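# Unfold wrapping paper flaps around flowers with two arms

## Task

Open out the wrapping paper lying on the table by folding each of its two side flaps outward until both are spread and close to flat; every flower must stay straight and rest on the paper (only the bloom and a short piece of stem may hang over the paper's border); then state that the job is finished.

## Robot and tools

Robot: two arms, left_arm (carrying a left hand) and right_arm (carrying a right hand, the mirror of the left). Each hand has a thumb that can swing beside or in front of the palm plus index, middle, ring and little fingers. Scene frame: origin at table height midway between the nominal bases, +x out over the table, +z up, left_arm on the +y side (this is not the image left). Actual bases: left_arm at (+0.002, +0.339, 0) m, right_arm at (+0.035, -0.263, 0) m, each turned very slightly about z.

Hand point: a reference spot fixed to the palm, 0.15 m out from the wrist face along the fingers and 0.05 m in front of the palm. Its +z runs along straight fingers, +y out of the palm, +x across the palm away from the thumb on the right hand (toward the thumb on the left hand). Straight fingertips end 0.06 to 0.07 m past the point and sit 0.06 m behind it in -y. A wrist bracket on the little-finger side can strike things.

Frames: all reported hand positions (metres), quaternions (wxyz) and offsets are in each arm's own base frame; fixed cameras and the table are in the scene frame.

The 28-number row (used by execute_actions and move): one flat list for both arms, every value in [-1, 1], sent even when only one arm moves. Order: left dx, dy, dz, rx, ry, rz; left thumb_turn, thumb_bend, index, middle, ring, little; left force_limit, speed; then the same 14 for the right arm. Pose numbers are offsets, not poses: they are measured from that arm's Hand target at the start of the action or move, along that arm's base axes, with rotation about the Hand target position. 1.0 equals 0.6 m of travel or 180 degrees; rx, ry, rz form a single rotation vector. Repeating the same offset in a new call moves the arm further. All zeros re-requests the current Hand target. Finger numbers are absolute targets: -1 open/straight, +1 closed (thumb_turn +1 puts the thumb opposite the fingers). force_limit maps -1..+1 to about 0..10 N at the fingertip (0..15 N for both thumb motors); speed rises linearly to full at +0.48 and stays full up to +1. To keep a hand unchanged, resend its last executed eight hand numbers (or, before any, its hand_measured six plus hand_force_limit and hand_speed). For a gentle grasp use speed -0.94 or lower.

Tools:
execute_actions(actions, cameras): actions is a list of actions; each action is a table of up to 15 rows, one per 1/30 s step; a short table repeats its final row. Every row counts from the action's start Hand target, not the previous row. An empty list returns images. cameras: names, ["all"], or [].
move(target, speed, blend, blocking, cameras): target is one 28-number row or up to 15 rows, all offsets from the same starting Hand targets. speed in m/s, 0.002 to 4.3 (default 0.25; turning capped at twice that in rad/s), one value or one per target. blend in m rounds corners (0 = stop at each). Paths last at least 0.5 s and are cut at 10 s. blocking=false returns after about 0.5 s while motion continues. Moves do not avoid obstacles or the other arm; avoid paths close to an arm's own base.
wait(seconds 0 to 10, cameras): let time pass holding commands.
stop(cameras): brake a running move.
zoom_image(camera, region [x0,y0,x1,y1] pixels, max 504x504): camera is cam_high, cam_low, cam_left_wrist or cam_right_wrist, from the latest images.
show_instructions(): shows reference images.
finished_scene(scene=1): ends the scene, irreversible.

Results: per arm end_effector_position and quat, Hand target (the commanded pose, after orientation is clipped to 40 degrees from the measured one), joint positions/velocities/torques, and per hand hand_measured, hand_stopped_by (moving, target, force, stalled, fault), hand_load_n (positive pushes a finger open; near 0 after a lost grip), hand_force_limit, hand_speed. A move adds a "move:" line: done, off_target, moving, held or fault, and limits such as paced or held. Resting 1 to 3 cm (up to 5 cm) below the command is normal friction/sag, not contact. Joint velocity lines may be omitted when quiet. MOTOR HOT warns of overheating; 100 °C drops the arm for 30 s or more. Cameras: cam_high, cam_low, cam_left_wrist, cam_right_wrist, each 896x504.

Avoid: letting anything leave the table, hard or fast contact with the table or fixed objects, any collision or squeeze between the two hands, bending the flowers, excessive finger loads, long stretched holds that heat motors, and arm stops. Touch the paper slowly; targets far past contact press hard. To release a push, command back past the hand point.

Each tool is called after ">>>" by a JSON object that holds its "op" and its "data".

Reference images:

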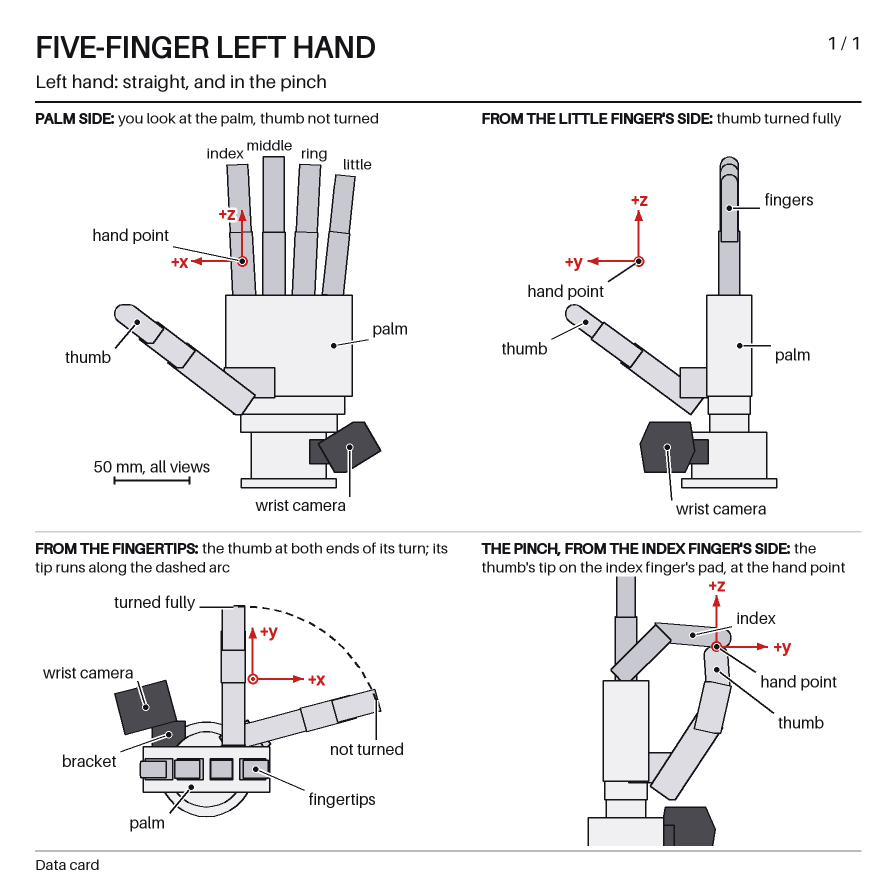

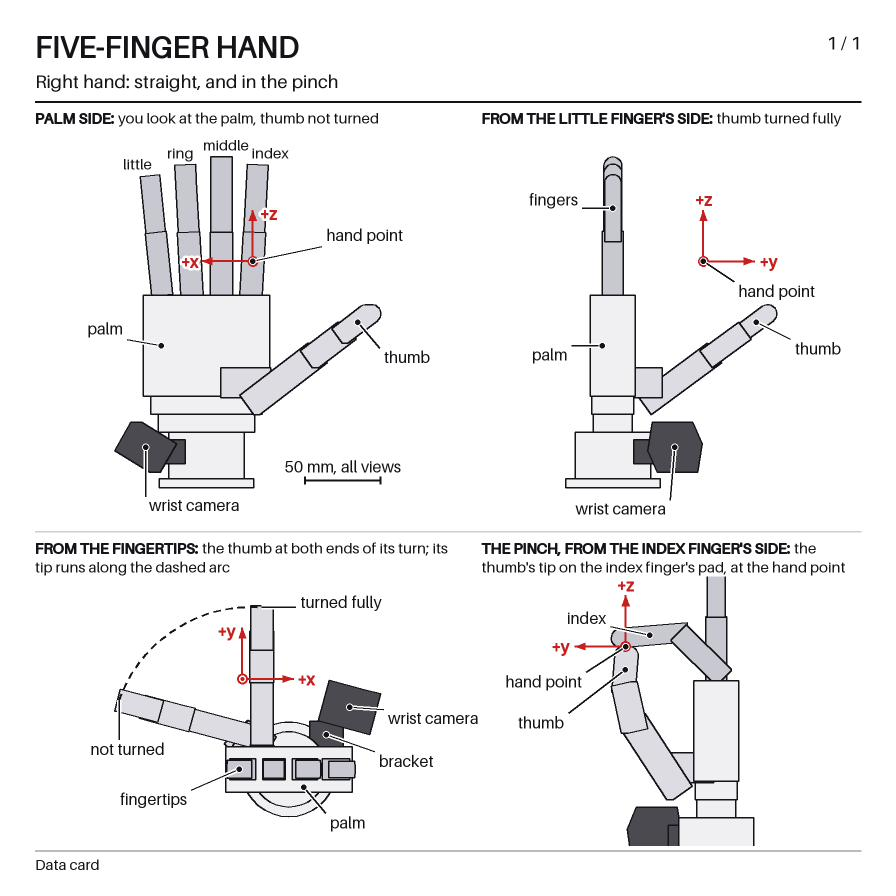

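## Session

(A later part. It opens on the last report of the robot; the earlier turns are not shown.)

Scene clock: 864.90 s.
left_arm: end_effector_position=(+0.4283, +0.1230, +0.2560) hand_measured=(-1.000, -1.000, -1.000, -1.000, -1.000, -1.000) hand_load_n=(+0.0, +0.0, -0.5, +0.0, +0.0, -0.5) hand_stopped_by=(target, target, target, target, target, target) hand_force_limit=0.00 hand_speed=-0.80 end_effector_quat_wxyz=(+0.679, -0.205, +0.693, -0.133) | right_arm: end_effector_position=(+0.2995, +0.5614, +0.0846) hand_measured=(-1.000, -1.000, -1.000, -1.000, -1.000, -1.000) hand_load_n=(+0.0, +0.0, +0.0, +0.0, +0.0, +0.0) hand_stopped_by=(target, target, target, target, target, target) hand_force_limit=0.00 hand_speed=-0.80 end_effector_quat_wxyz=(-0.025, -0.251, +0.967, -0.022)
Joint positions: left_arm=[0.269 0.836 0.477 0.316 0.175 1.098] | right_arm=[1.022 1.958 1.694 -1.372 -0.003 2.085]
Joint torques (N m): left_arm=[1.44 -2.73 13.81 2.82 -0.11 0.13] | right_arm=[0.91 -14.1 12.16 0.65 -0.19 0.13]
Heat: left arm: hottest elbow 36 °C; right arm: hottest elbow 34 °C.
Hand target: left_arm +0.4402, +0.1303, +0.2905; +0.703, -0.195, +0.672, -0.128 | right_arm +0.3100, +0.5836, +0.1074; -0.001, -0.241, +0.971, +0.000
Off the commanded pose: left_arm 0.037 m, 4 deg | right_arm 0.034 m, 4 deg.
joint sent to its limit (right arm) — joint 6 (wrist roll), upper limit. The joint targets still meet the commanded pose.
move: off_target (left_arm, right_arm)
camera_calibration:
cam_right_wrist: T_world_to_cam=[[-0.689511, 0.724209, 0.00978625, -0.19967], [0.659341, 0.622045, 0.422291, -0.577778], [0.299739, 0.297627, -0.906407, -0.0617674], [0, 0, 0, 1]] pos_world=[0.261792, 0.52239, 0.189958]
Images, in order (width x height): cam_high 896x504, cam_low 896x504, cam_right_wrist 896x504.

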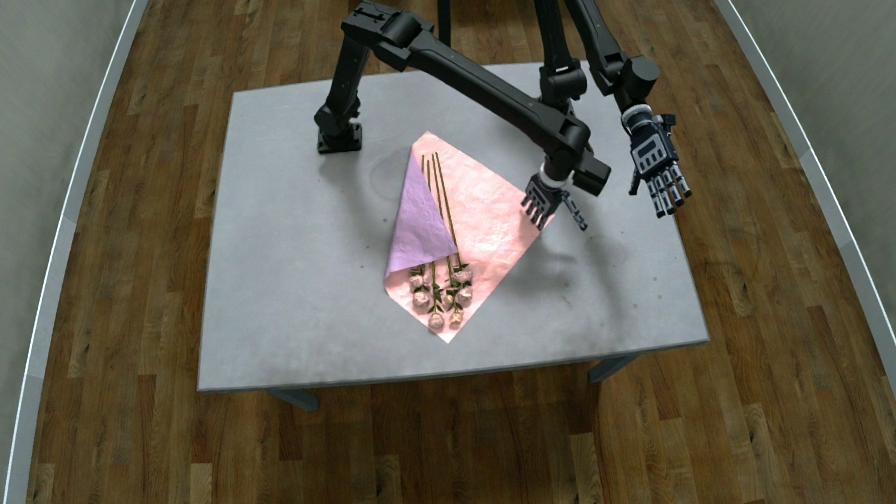

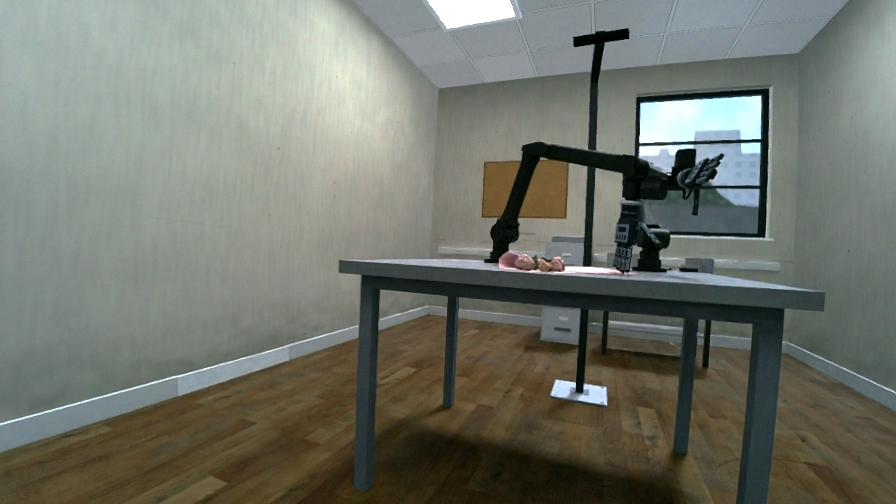

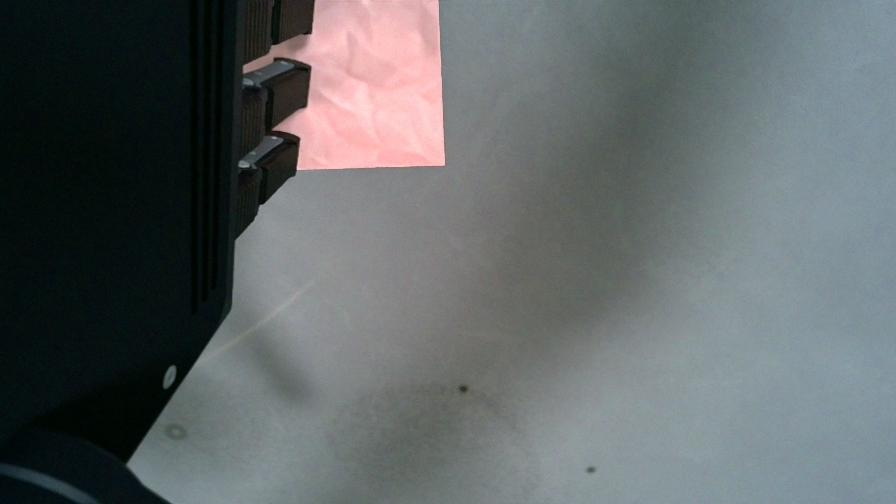

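>>> {"op": "move", "data": {"target": [[0, 0, 0, 0, 0, 0, -1, -1, -1, -1, -1, -1, 0, -0.8, 0, 0, 0.3, 0, 0, 0, -1, -1, -1, -1, -1, -1, 0, -0.8], [0, 0, 0, 0, 0, 0, -1, -1, -1, -1, -1, -1, 0, -0.8, 0.093, -0.93, 0.258, 0.0036, -0.4229, 0.4332, -1, -1, -1, -1, -1, -1, 0, -0.8]], "speed": [0.15, 0.4], "blend": 0.03, "cameras": ["all"]}}

>>> {"op": "zoom_image", "data": {"camera": "cam_high", "region": [360, 110, 580, 360]}}

>>> {"op": "zoom_image", "data": {"camera": "cam_low", "region": [450, 190, 650, 290]}}

Scene clock: 922.83 s.
left_arm: end_effector_position=(+0.4283, +0.1230, +0.2560) hand_measured=(-1.000, -1.000, -1.000, -1.000, -1.000, -1.000) hand_load_n=(+0.0, +0.0, +0.0, +0.0, +0.0, +0.0) hand_stopped_by=(target, target, target, target, target, target) hand_force_limit=0.00 hand_speed=-0.80 end_effector_quat_wxyz=(+0.679, -0.205, +0.693, -0.133) | right_arm: end_effector_position=(+0.3558, +0.0277, +0.2401) hand_measured=(-1.000, -1.000, -1.000, -1.000, -1.000, -1.000) hand_load_n=(+0.0, -0.5, +0.0, -0.5, +0.0, +0.0) hand_stopped_by=(target, target, target, target, target, target) hand_force_limit=0.00 hand_speed=-0.80 end_effector_quat_wxyz=(-0.550, +0.699, -0.443, +0.115)
Joint positions: left_arm=[0.269 0.836 0.477 0.316 0.175 1.098] | right_arm=[-0.42 1.022 0.814 -0.65 -1.061 -0.431]
Joint torques (N m): left_arm=[1.44 -2.73 13.82 2.82 -0.11 0.13] | right_arm=[1.26 -3.9 13.01 0.91 -0.93 -0.09]
Heat: left arm: hottest elbow 37 °C; right arm: hottest elbow 37 °C.
Hand target: left_arm +0.4402, +0.1303, +0.2905; +0.703, -0.195, +0.672, -0.128 | right_arm +0.3658, +0.0257, +0.2621; -0.553, +0.705, -0.424, +0.132
Off the commanded pose: left_arm 0.037 m, 4 deg | right_arm 0.024 m, 3 deg.
move: off_target (left_arm, right_arm)
camera_calibration:
cam_left_wrist: T_world_to_cam=[[0.0762887, -0.957523, 0.278083, 0.00513817], [-0.496242, -0.278363, -0.822349, 0.456717], [0.864826, -0.0752607, -0.496399, -0.11951], [0, 0, 0, 1]] pos_world=[0.329606, 0.123059, 0.314827]
cam_right_wrist: T_world_to_cam=[[-0.346617, -0.20575, -0.915163, 0.349902], [-0.908871, 0.314949, 0.273426, 0.253627], [0.231972, 0.926539, -0.296167, 0.0813191], [0, 0, 0, 1]] pos_world=[0.332932, -0.0832324, 0.274954]

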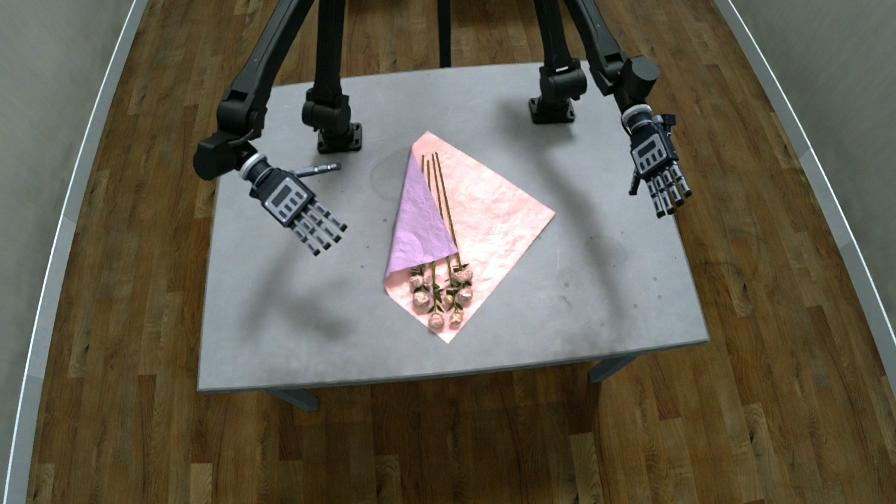

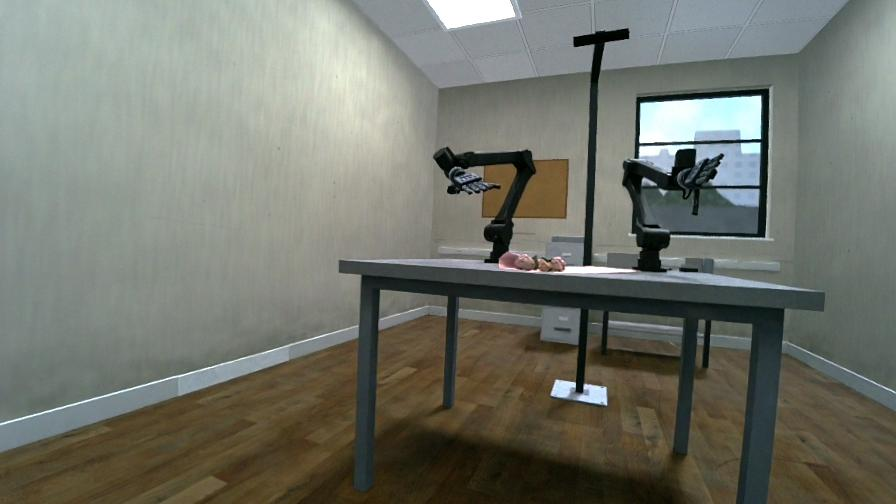

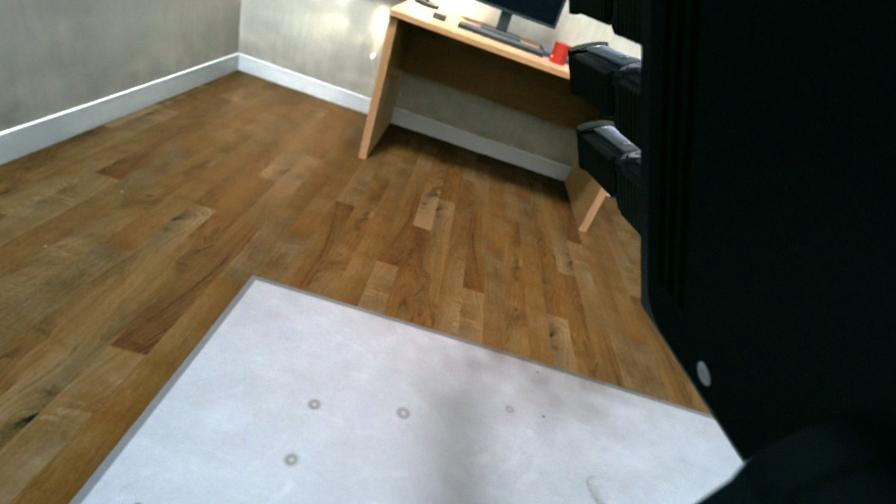

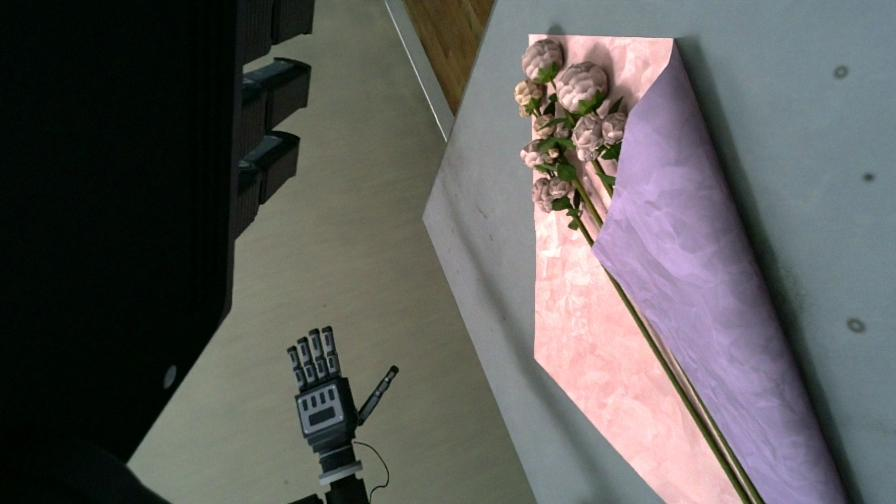

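Scaled by 2.016.

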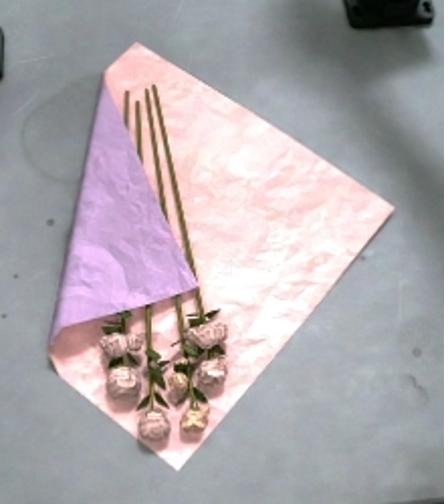

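Scaled by 2.520.

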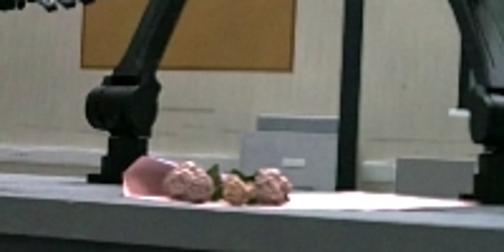

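>>> {"op": "zoom_image", "data": {"camera": "cam_right_wrist", "region": [520, 160, 780, 504]}}

>>> {"op": "zoom_image", "data": {"camera": "cam_high", "region": [380, 130, 500, 290]}}

>>> {"op": "zoom_image", "data": {"camera": "cam_low", "region": [490, 240, 570, 280]}}

Scaled by 1.465.

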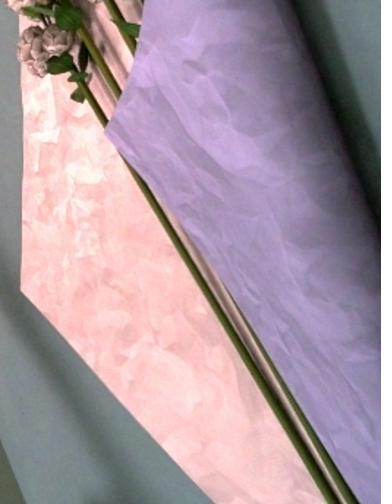

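Scaled by 3.150.

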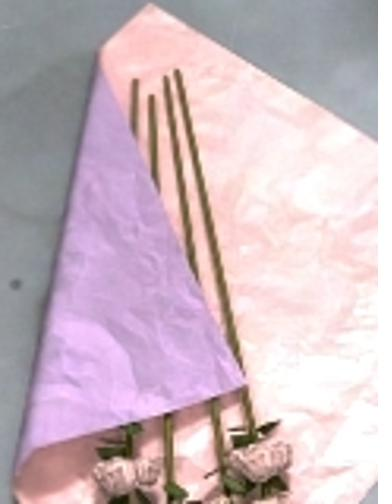

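Scaled by 6.300.

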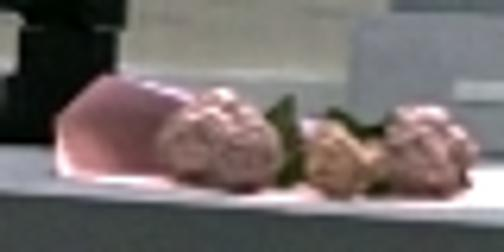

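>>> {"op": "move", "data": {"target": [0, 0, 0, 0, 0, 0, -1, -1, -1, -1, -1, -1, 0, -0.8, 0.242, 0.228, -0.133, -0.2181, 0.3836, -0.1193, -1, -1, 0, 1, 1, 1, 0, -0.4], "speed": 0.25, "cameras": ["all"]}}

Scene clock: 1055.43 s.
left_arm: end_effector_position=(+0.4283, +0.1230, +0.2560) hand_measured=(-1.000, -1.000, -1.000, -1.000, -1.000, -1.000) hand_load_n=(+0.0, +0.0, +0.0, +0.0, +0.0, +0.0) hand_stopped_by=(target, target, target, target, target, target) hand_force_limit=0.00 hand_speed=-0.80 end_effector_quat_wxyz=(+0.679, -0.205, +0.693, -0.133) | right_arm: end_effector_position=(+0.4979, +0.1583, +0.1624) hand_measured=(-1.000, -1.000, +0.000, +1.000, +1.000, +1.000) hand_load_n=(+0.0, +0.0, +0.0, +0.0, +0.0, +0.0) hand_stopped_by=(target, target, target, target, target, target) hand_force_limit=0.00 hand_speed=-0.40 end_effector_quat_wxyz=(+0.068, +0.707, -0.701, -0.070)
Joint positions: left_arm=[0.269 0.836 0.477 0.316 0.175 1.098] | right_arm=[0.212 2.003 1.918 -1.678 -0.043 0.2]
Joint torques (N m): left_arm=[1.44 -2.78 13.81 2.82 -0.11 0.13] | right_arm=[0.85 -15.33 12.33 -0.39 0.01 0.1]
Heat: left arm: hottest elbow 38 °C; right arm: hottest elbow 40 °C.
Hand target: left_arm +0.4402, +0.1303, +0.2905; +0.703, -0.195, +0.672, -0.128 | right_arm +0.5110, +0.1624, +0.1823; +0.062, +0.705, -0.704, -0.062
Off the commanded pose: left_arm 0.037 m, 4 deg | right_arm 0.024 m, 1 deg.
joint sent to its limit (right arm) — joint 4 (wrist pitch), lower limit. The joint targets still meet the commanded pose.
move: off_target (left_arm, right_arm)
camera_calibration:
cam_left_wrist: T_world_to_cam=[[0.0762887, -0.957523, 0.278083, 0.00513817], [-0.496242, -0.278363, -0.822349, 0.456717], [0.864826, -0.0752607, -0.496399, -0.11951], [0, 0, 0, 1]] pos_world=[0.329606, 0.123059, 0.314827]
cam_right_wrist: T_world_to_cam=[[-0.94248, -0.259242, 0.211011, 0.477171], [-0.118552, 0.849478, 0.514132, -0.154221], [-0.312534, 0.459543, -0.83135, 0.336325], [0, 0, 0, 1]] pos_world=[0.536553, 0.100155, 0.258206]

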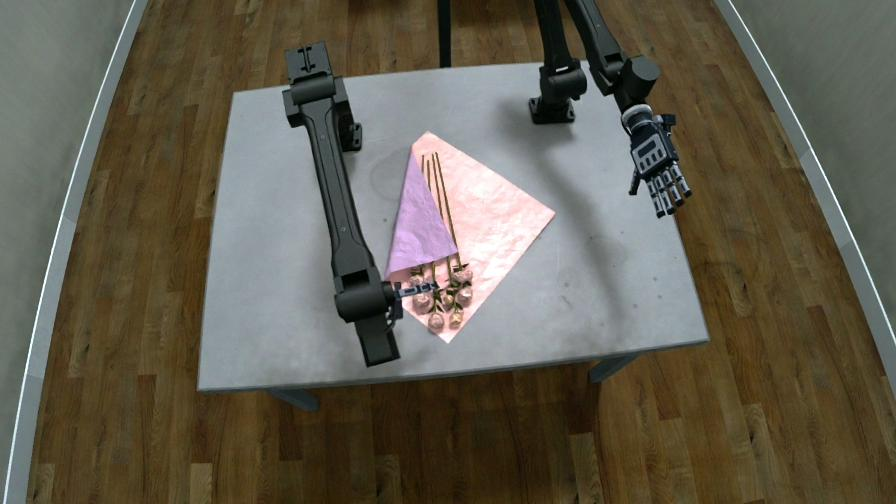

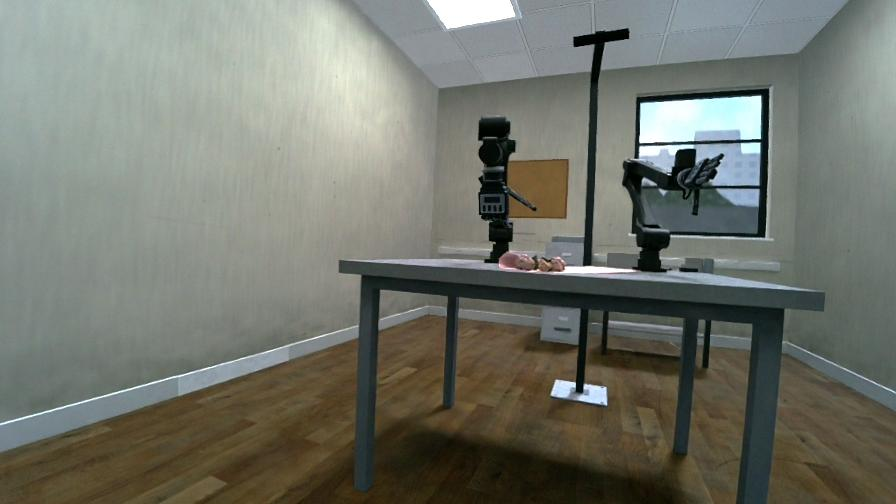

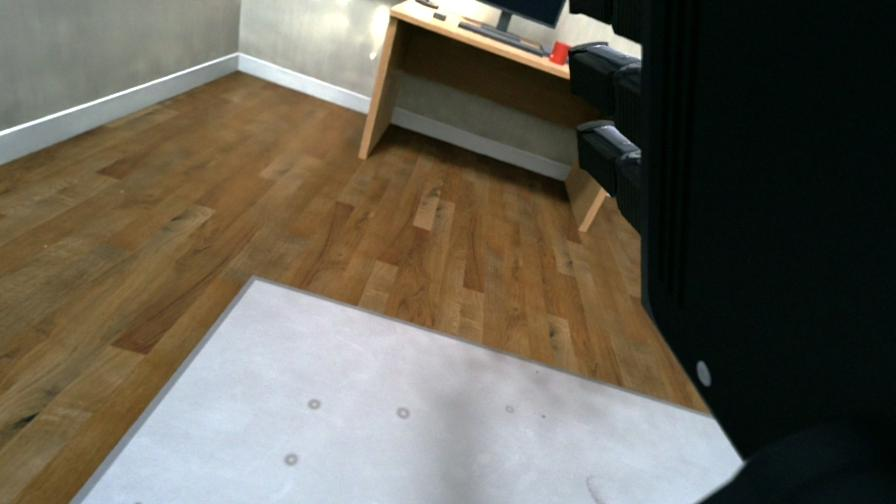

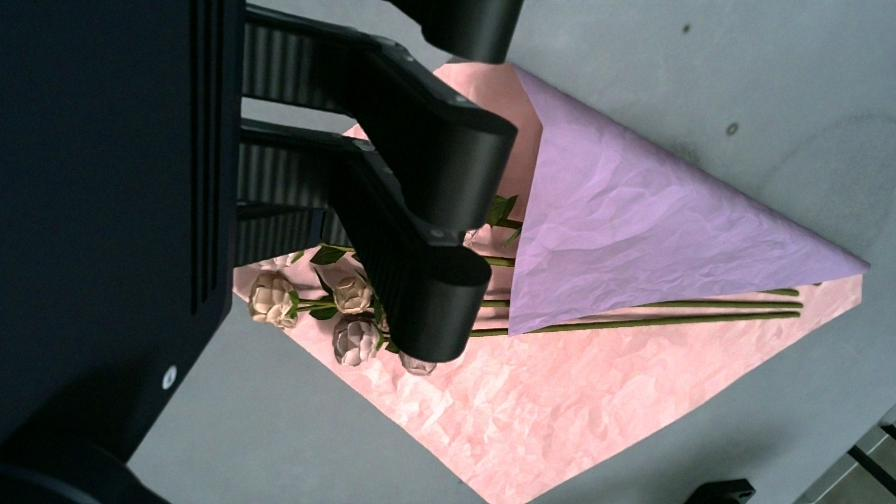

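>>> {"op": "zoom_image", "data": {"camera": "cam_right_wrist", "region": [230, 0, 620, 380]}}

>>> {"op": "zoom_image", "data": {"camera": "cam_high", "region": [320, 220, 500, 370]}}

>>> {"op": "zoom_image", "data": {"camera": "cam_low", "region": [440, 110, 600, 280]}}

Scaled by 1.292.

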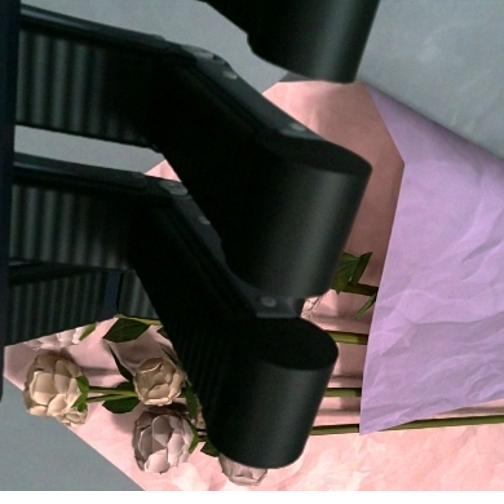

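Scaled by 2.800.

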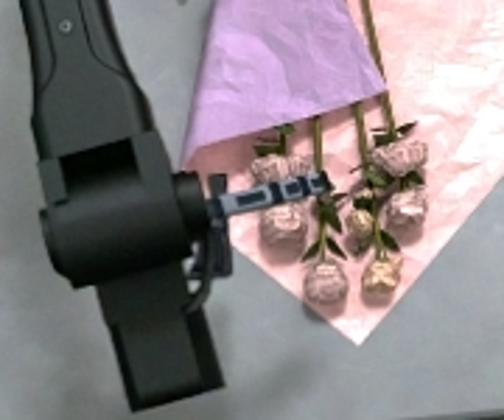

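Scaled by 2.965.

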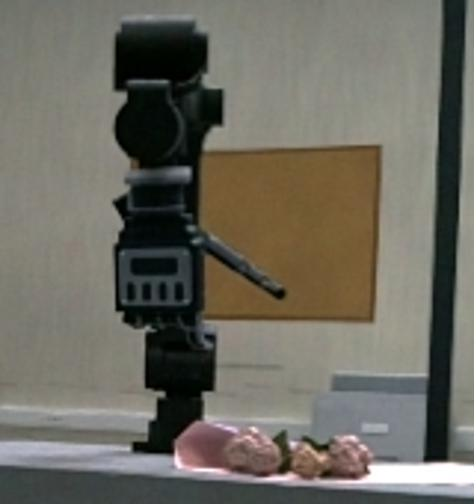

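>>> {"op": "move", "data": {"target": [0, 0, 0, 0, 0, 0, -1, -1, -1, -1, -1, -1, 0, -0.8, -0.045, 0.006, -0.175, 0, 0, 0, -1, -1, 0, 1, 1, 1, 0, -0.4], "speed": 0.12, "cameras": ["all"]}}

>>> {"op": "zoom_image", "data": {"camera": "cam_low", "region": [460, 190, 580, 280]}}

>>> {"op": "zoom_image", "data": {"camera": "cam_high", "region": [320, 220, 500, 370]}}

>>> {"op": "zoom_image", "data": {"camera": "cam_right_wrist", "region": [230, 0, 730, 480]}}

Scene clock: 1089.60 s.
left_arm: end_effector_position=(+0.4283, +0.1230, +0.2560) hand_measured=(-1.000, -1.000, -1.000, -1.000, -1.000, -1.000) hand_load_n=(+0.0, +0.0, +0.0, +0.0, +0.0, +0.0) hand_stopped_by=(target, target, target, target, target, target) hand_force_limit=0.00 hand_speed=-0.80 end_effector_quat_wxyz=(+0.679, -0.205, +0.693, -0.133) | right_arm: end_effector_position=(+0.4835, +0.1630, +0.0802) hand_measured=(-1.000, -1.000, +0.000, +1.000, +1.000, +1.000) hand_load_n=(+0.0, +0.0, +0.0, +0.0, +0.0, +0.0) hand_stopped_by=(target, target, target, target, target, target) hand_force_limit=0.00 hand_speed=-0.40 end_effector_quat_wxyz=(+0.062, +0.707, -0.702, -0.065)
Joint positions: left_arm=[0.269 0.836 0.477 0.316 0.175 1.098] | right_arm=[0.226 1.999 1.697 -1.444 -0.043 0.214]
Joint torques (N m): left_arm=[1.38 -2.73 13.82 2.82 -0.11 0.13] | right_arm=[0.97 -13.98 6.86 0.38 0.03 0.11]
Heat: left arm: hottest elbow 39 °C; right arm: hottest elbow 41 °C.
Hand target: left_arm +0.4402, +0.1303, +0.2905; +0.703, -0.195, +0.672, -0.128 | right_arm +0.4840, +0.1661, +0.0773; +0.062, +0.705, -0.704, -0.062
Off the commanded pose: left_arm 0.037 m, 4 deg | right_arm 0.004 m, 1 deg.
move: off_target (left_arm)
camera_calibration:
cam_left_wrist: T_world_to_cam=[[0.0762887, -0.957523, 0.278083, 0.00513817], [-0.496242, -0.278363, -0.822349, 0.456717], [0.864826, -0.0752607, -0.496399, -0.11951], [0, 0, 0, 1]] pos_world=[0.329606, 0.123059, 0.314827]
cam_right_wrist: T_world_to_cam=[[-0.945927, -0.258896, 0.195435, 0.485101], [-0.126536, 0.849263, 0.512582, -0.113703], [-0.298681, 0.460135, -0.836101, 0.254928], [0, 0, 0, 1]] pos_world=[0.520625, 0.104853, 0.176622]

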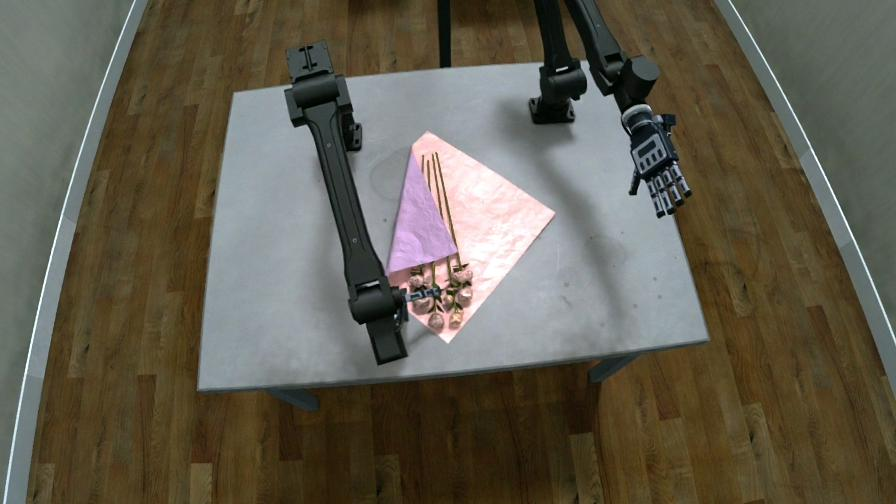

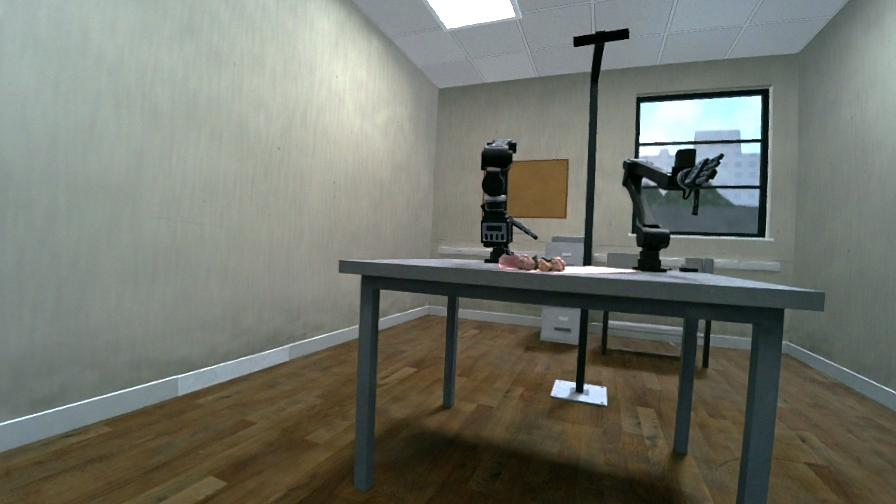

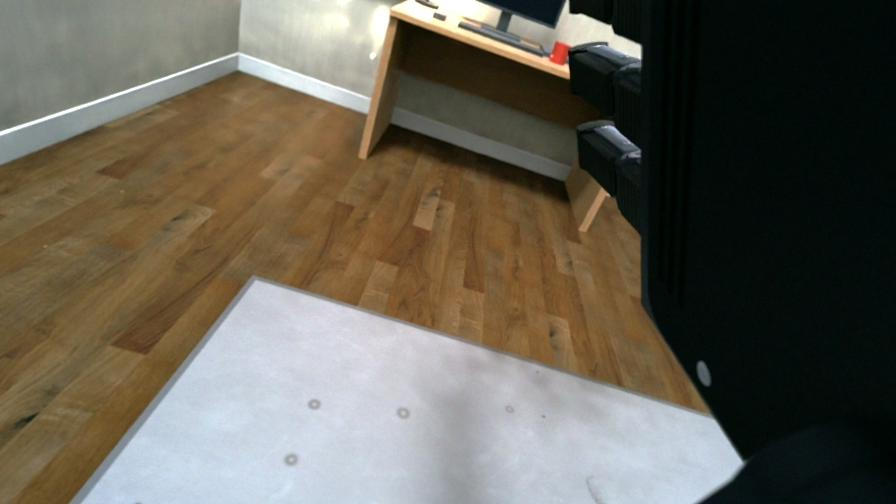

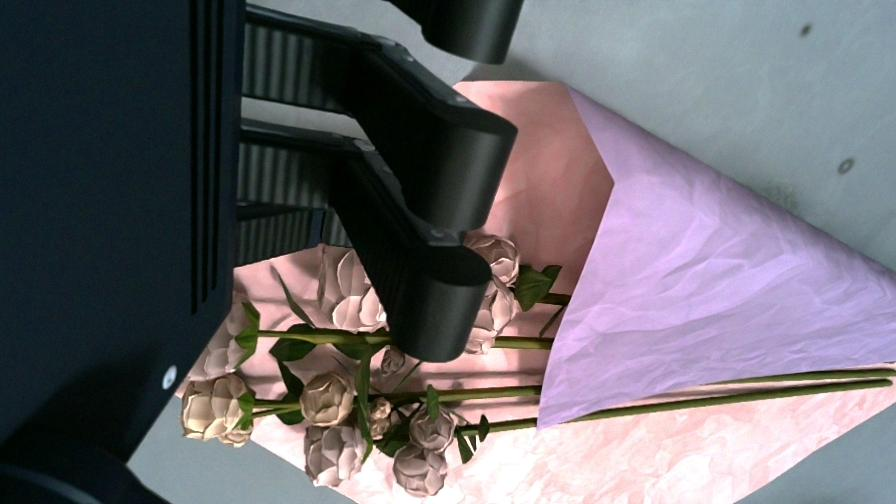

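Scaled by 4.200.

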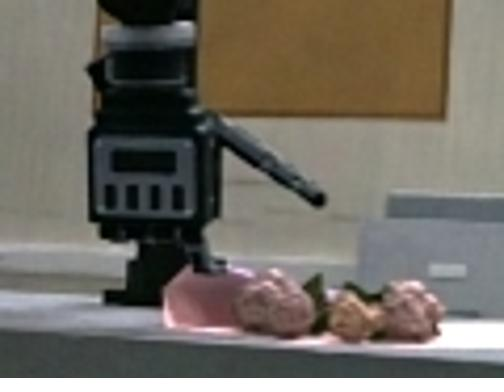

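Scaled by 2.800.

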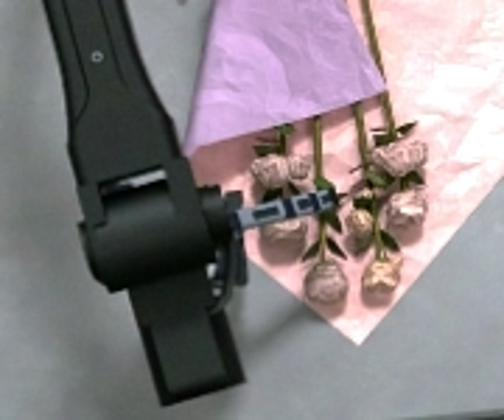

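Scaled by 1.008.

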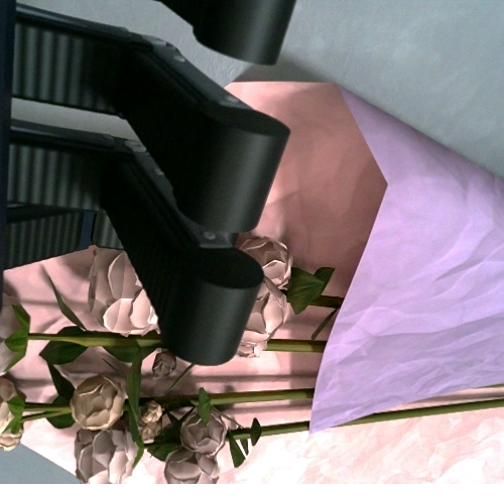

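>>> {"op": "move", "data": {"target": [0, 0, 0, 0, 0, 0, -1, -1, -1, -1, -1, -1, 0, -0.8, 0, -0.006, -0.055, 0, 0, 0, -1, -1, 0, 1, 1, 1, 0, -0.4], "speed": 0.08, "cameras": ["cam_low", "cam_high", "cam_right_wrist"]}}

>>> {"op": "zoom_image", "data": {"camera": "cam_low", "region": [460, 190, 580, 280]}}

>>> {"op": "zoom_image", "data": {"camera": "cam_high", "region": [360, 240, 480, 350]}}

>>> {"op": "zoom_image", "data": {"camera": "cam_right_wrist", "region": [400, 30, 720, 480]}}

Scene clock: 1120.43 s.
left_arm: end_effector_position=(+0.4283, +0.1230, +0.2560) hand_measured=(-1.000, -1.000, -1.000, -1.000, -1.000, -1.000) hand_load_n=(+0.0, +0.0, +0.0, +0.0, +0.0, +0.0) hand_stopped_by=(target, target, target, target, target, target) hand_force_limit=0.00 hand_speed=-0.80 end_effector_quat_wxyz=(+0.679, -0.205, +0.693, -0.133) | right_arm: end_effector_position=(+0.4835, +0.1628, +0.0477) hand_measured=(-1.000, -1.000, +0.000, +1.000, +1.000, +1.000) hand_load_n=(+0.0, +0.0, +0.0, +0.0, +0.0, +0.0) hand_stopped_by=(target, target, target, target, target, target) hand_force_limit=0.00 hand_speed=-0.40 end_effector_quat_wxyz=(+0.062, +0.707, -0.702, -0.064)
Joint positions: left_arm=[0.269 0.836 0.477 0.316 0.175 1.098] | right_arm=[0.226 2.027 1.652 -1.37 -0.041 0.214]
Joint torques (N m): left_arm=[1.44 -2.73 13.81 2.82 -0.11 0.13] | right_arm=[0.79 -14.15 6.46 0.44 0.04 0.08]
Heat: left arm: hottest elbow 39 °C; right arm: hottest elbow 36 °C.
Hand target: left_arm +0.4402, +0.1303, +0.2905; +0.703, -0.195, +0.672, -0.128 | right_arm +0.4842, +0.1625, +0.0443; +0.062, +0.705, -0.704, -0.061
Off the commanded pose: left_arm 0.037 m, 4 deg | right_arm 0.003 m, 0 deg.
move: off_target (left_arm)
camera_calibration:
cam_right_wrist: T_world_to_cam=[[-0.946288, -0.258984, 0.193563, 0.491656], [-0.127824, 0.849553, 0.511783, -0.0961988], [-0.296985, 0.459552, -0.837026, 0.227183], [0, 0, 0, 1]] pos_world=[0.520421, 0.104654, 0.144225]
Images, in order (width x height): cam_high 896x504, cam_low 896x504, cam_right_wrist 896x504.

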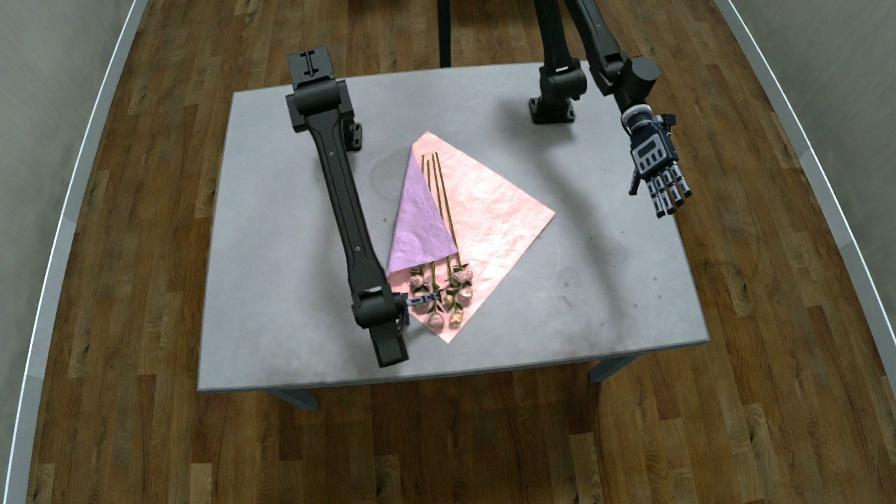

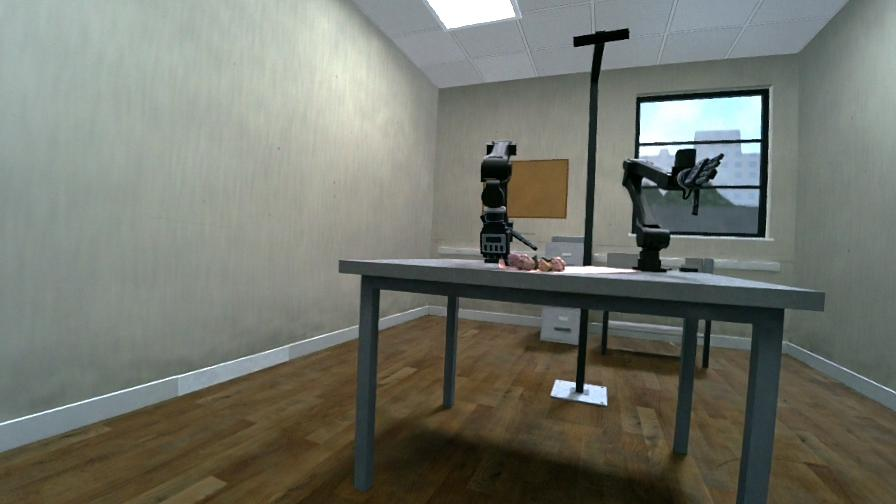

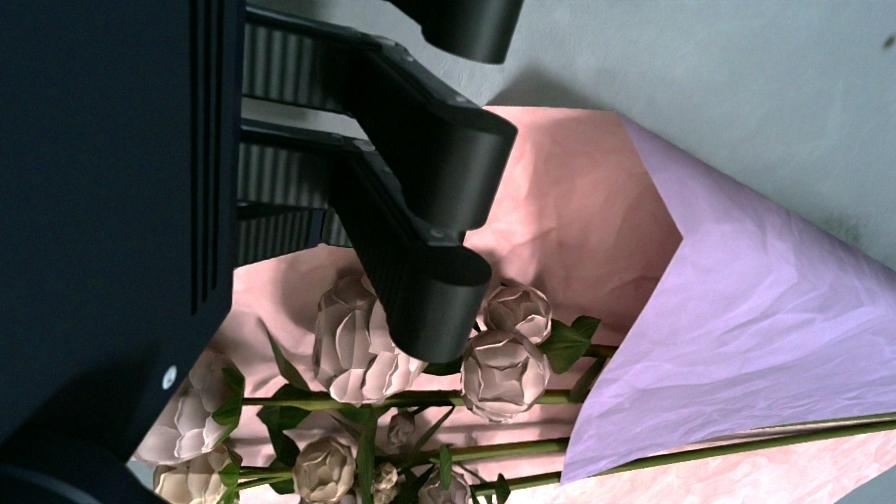

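Scaled by 4.200.

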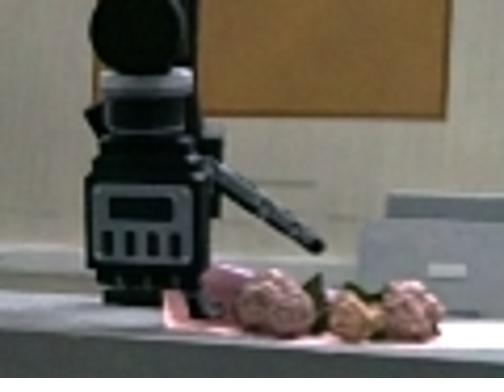

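Scaled by 4.200.

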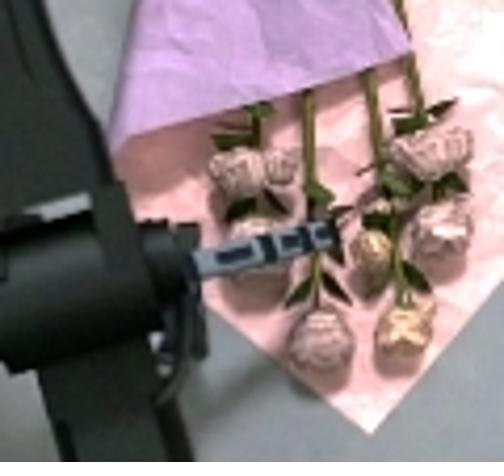

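Scaled by 1.120.

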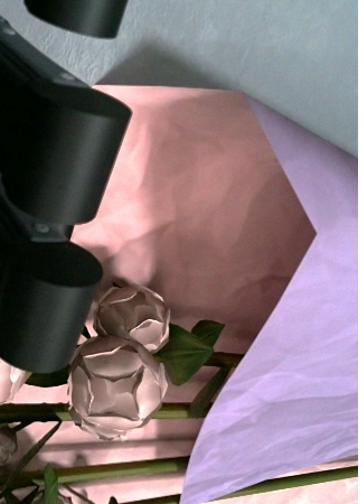

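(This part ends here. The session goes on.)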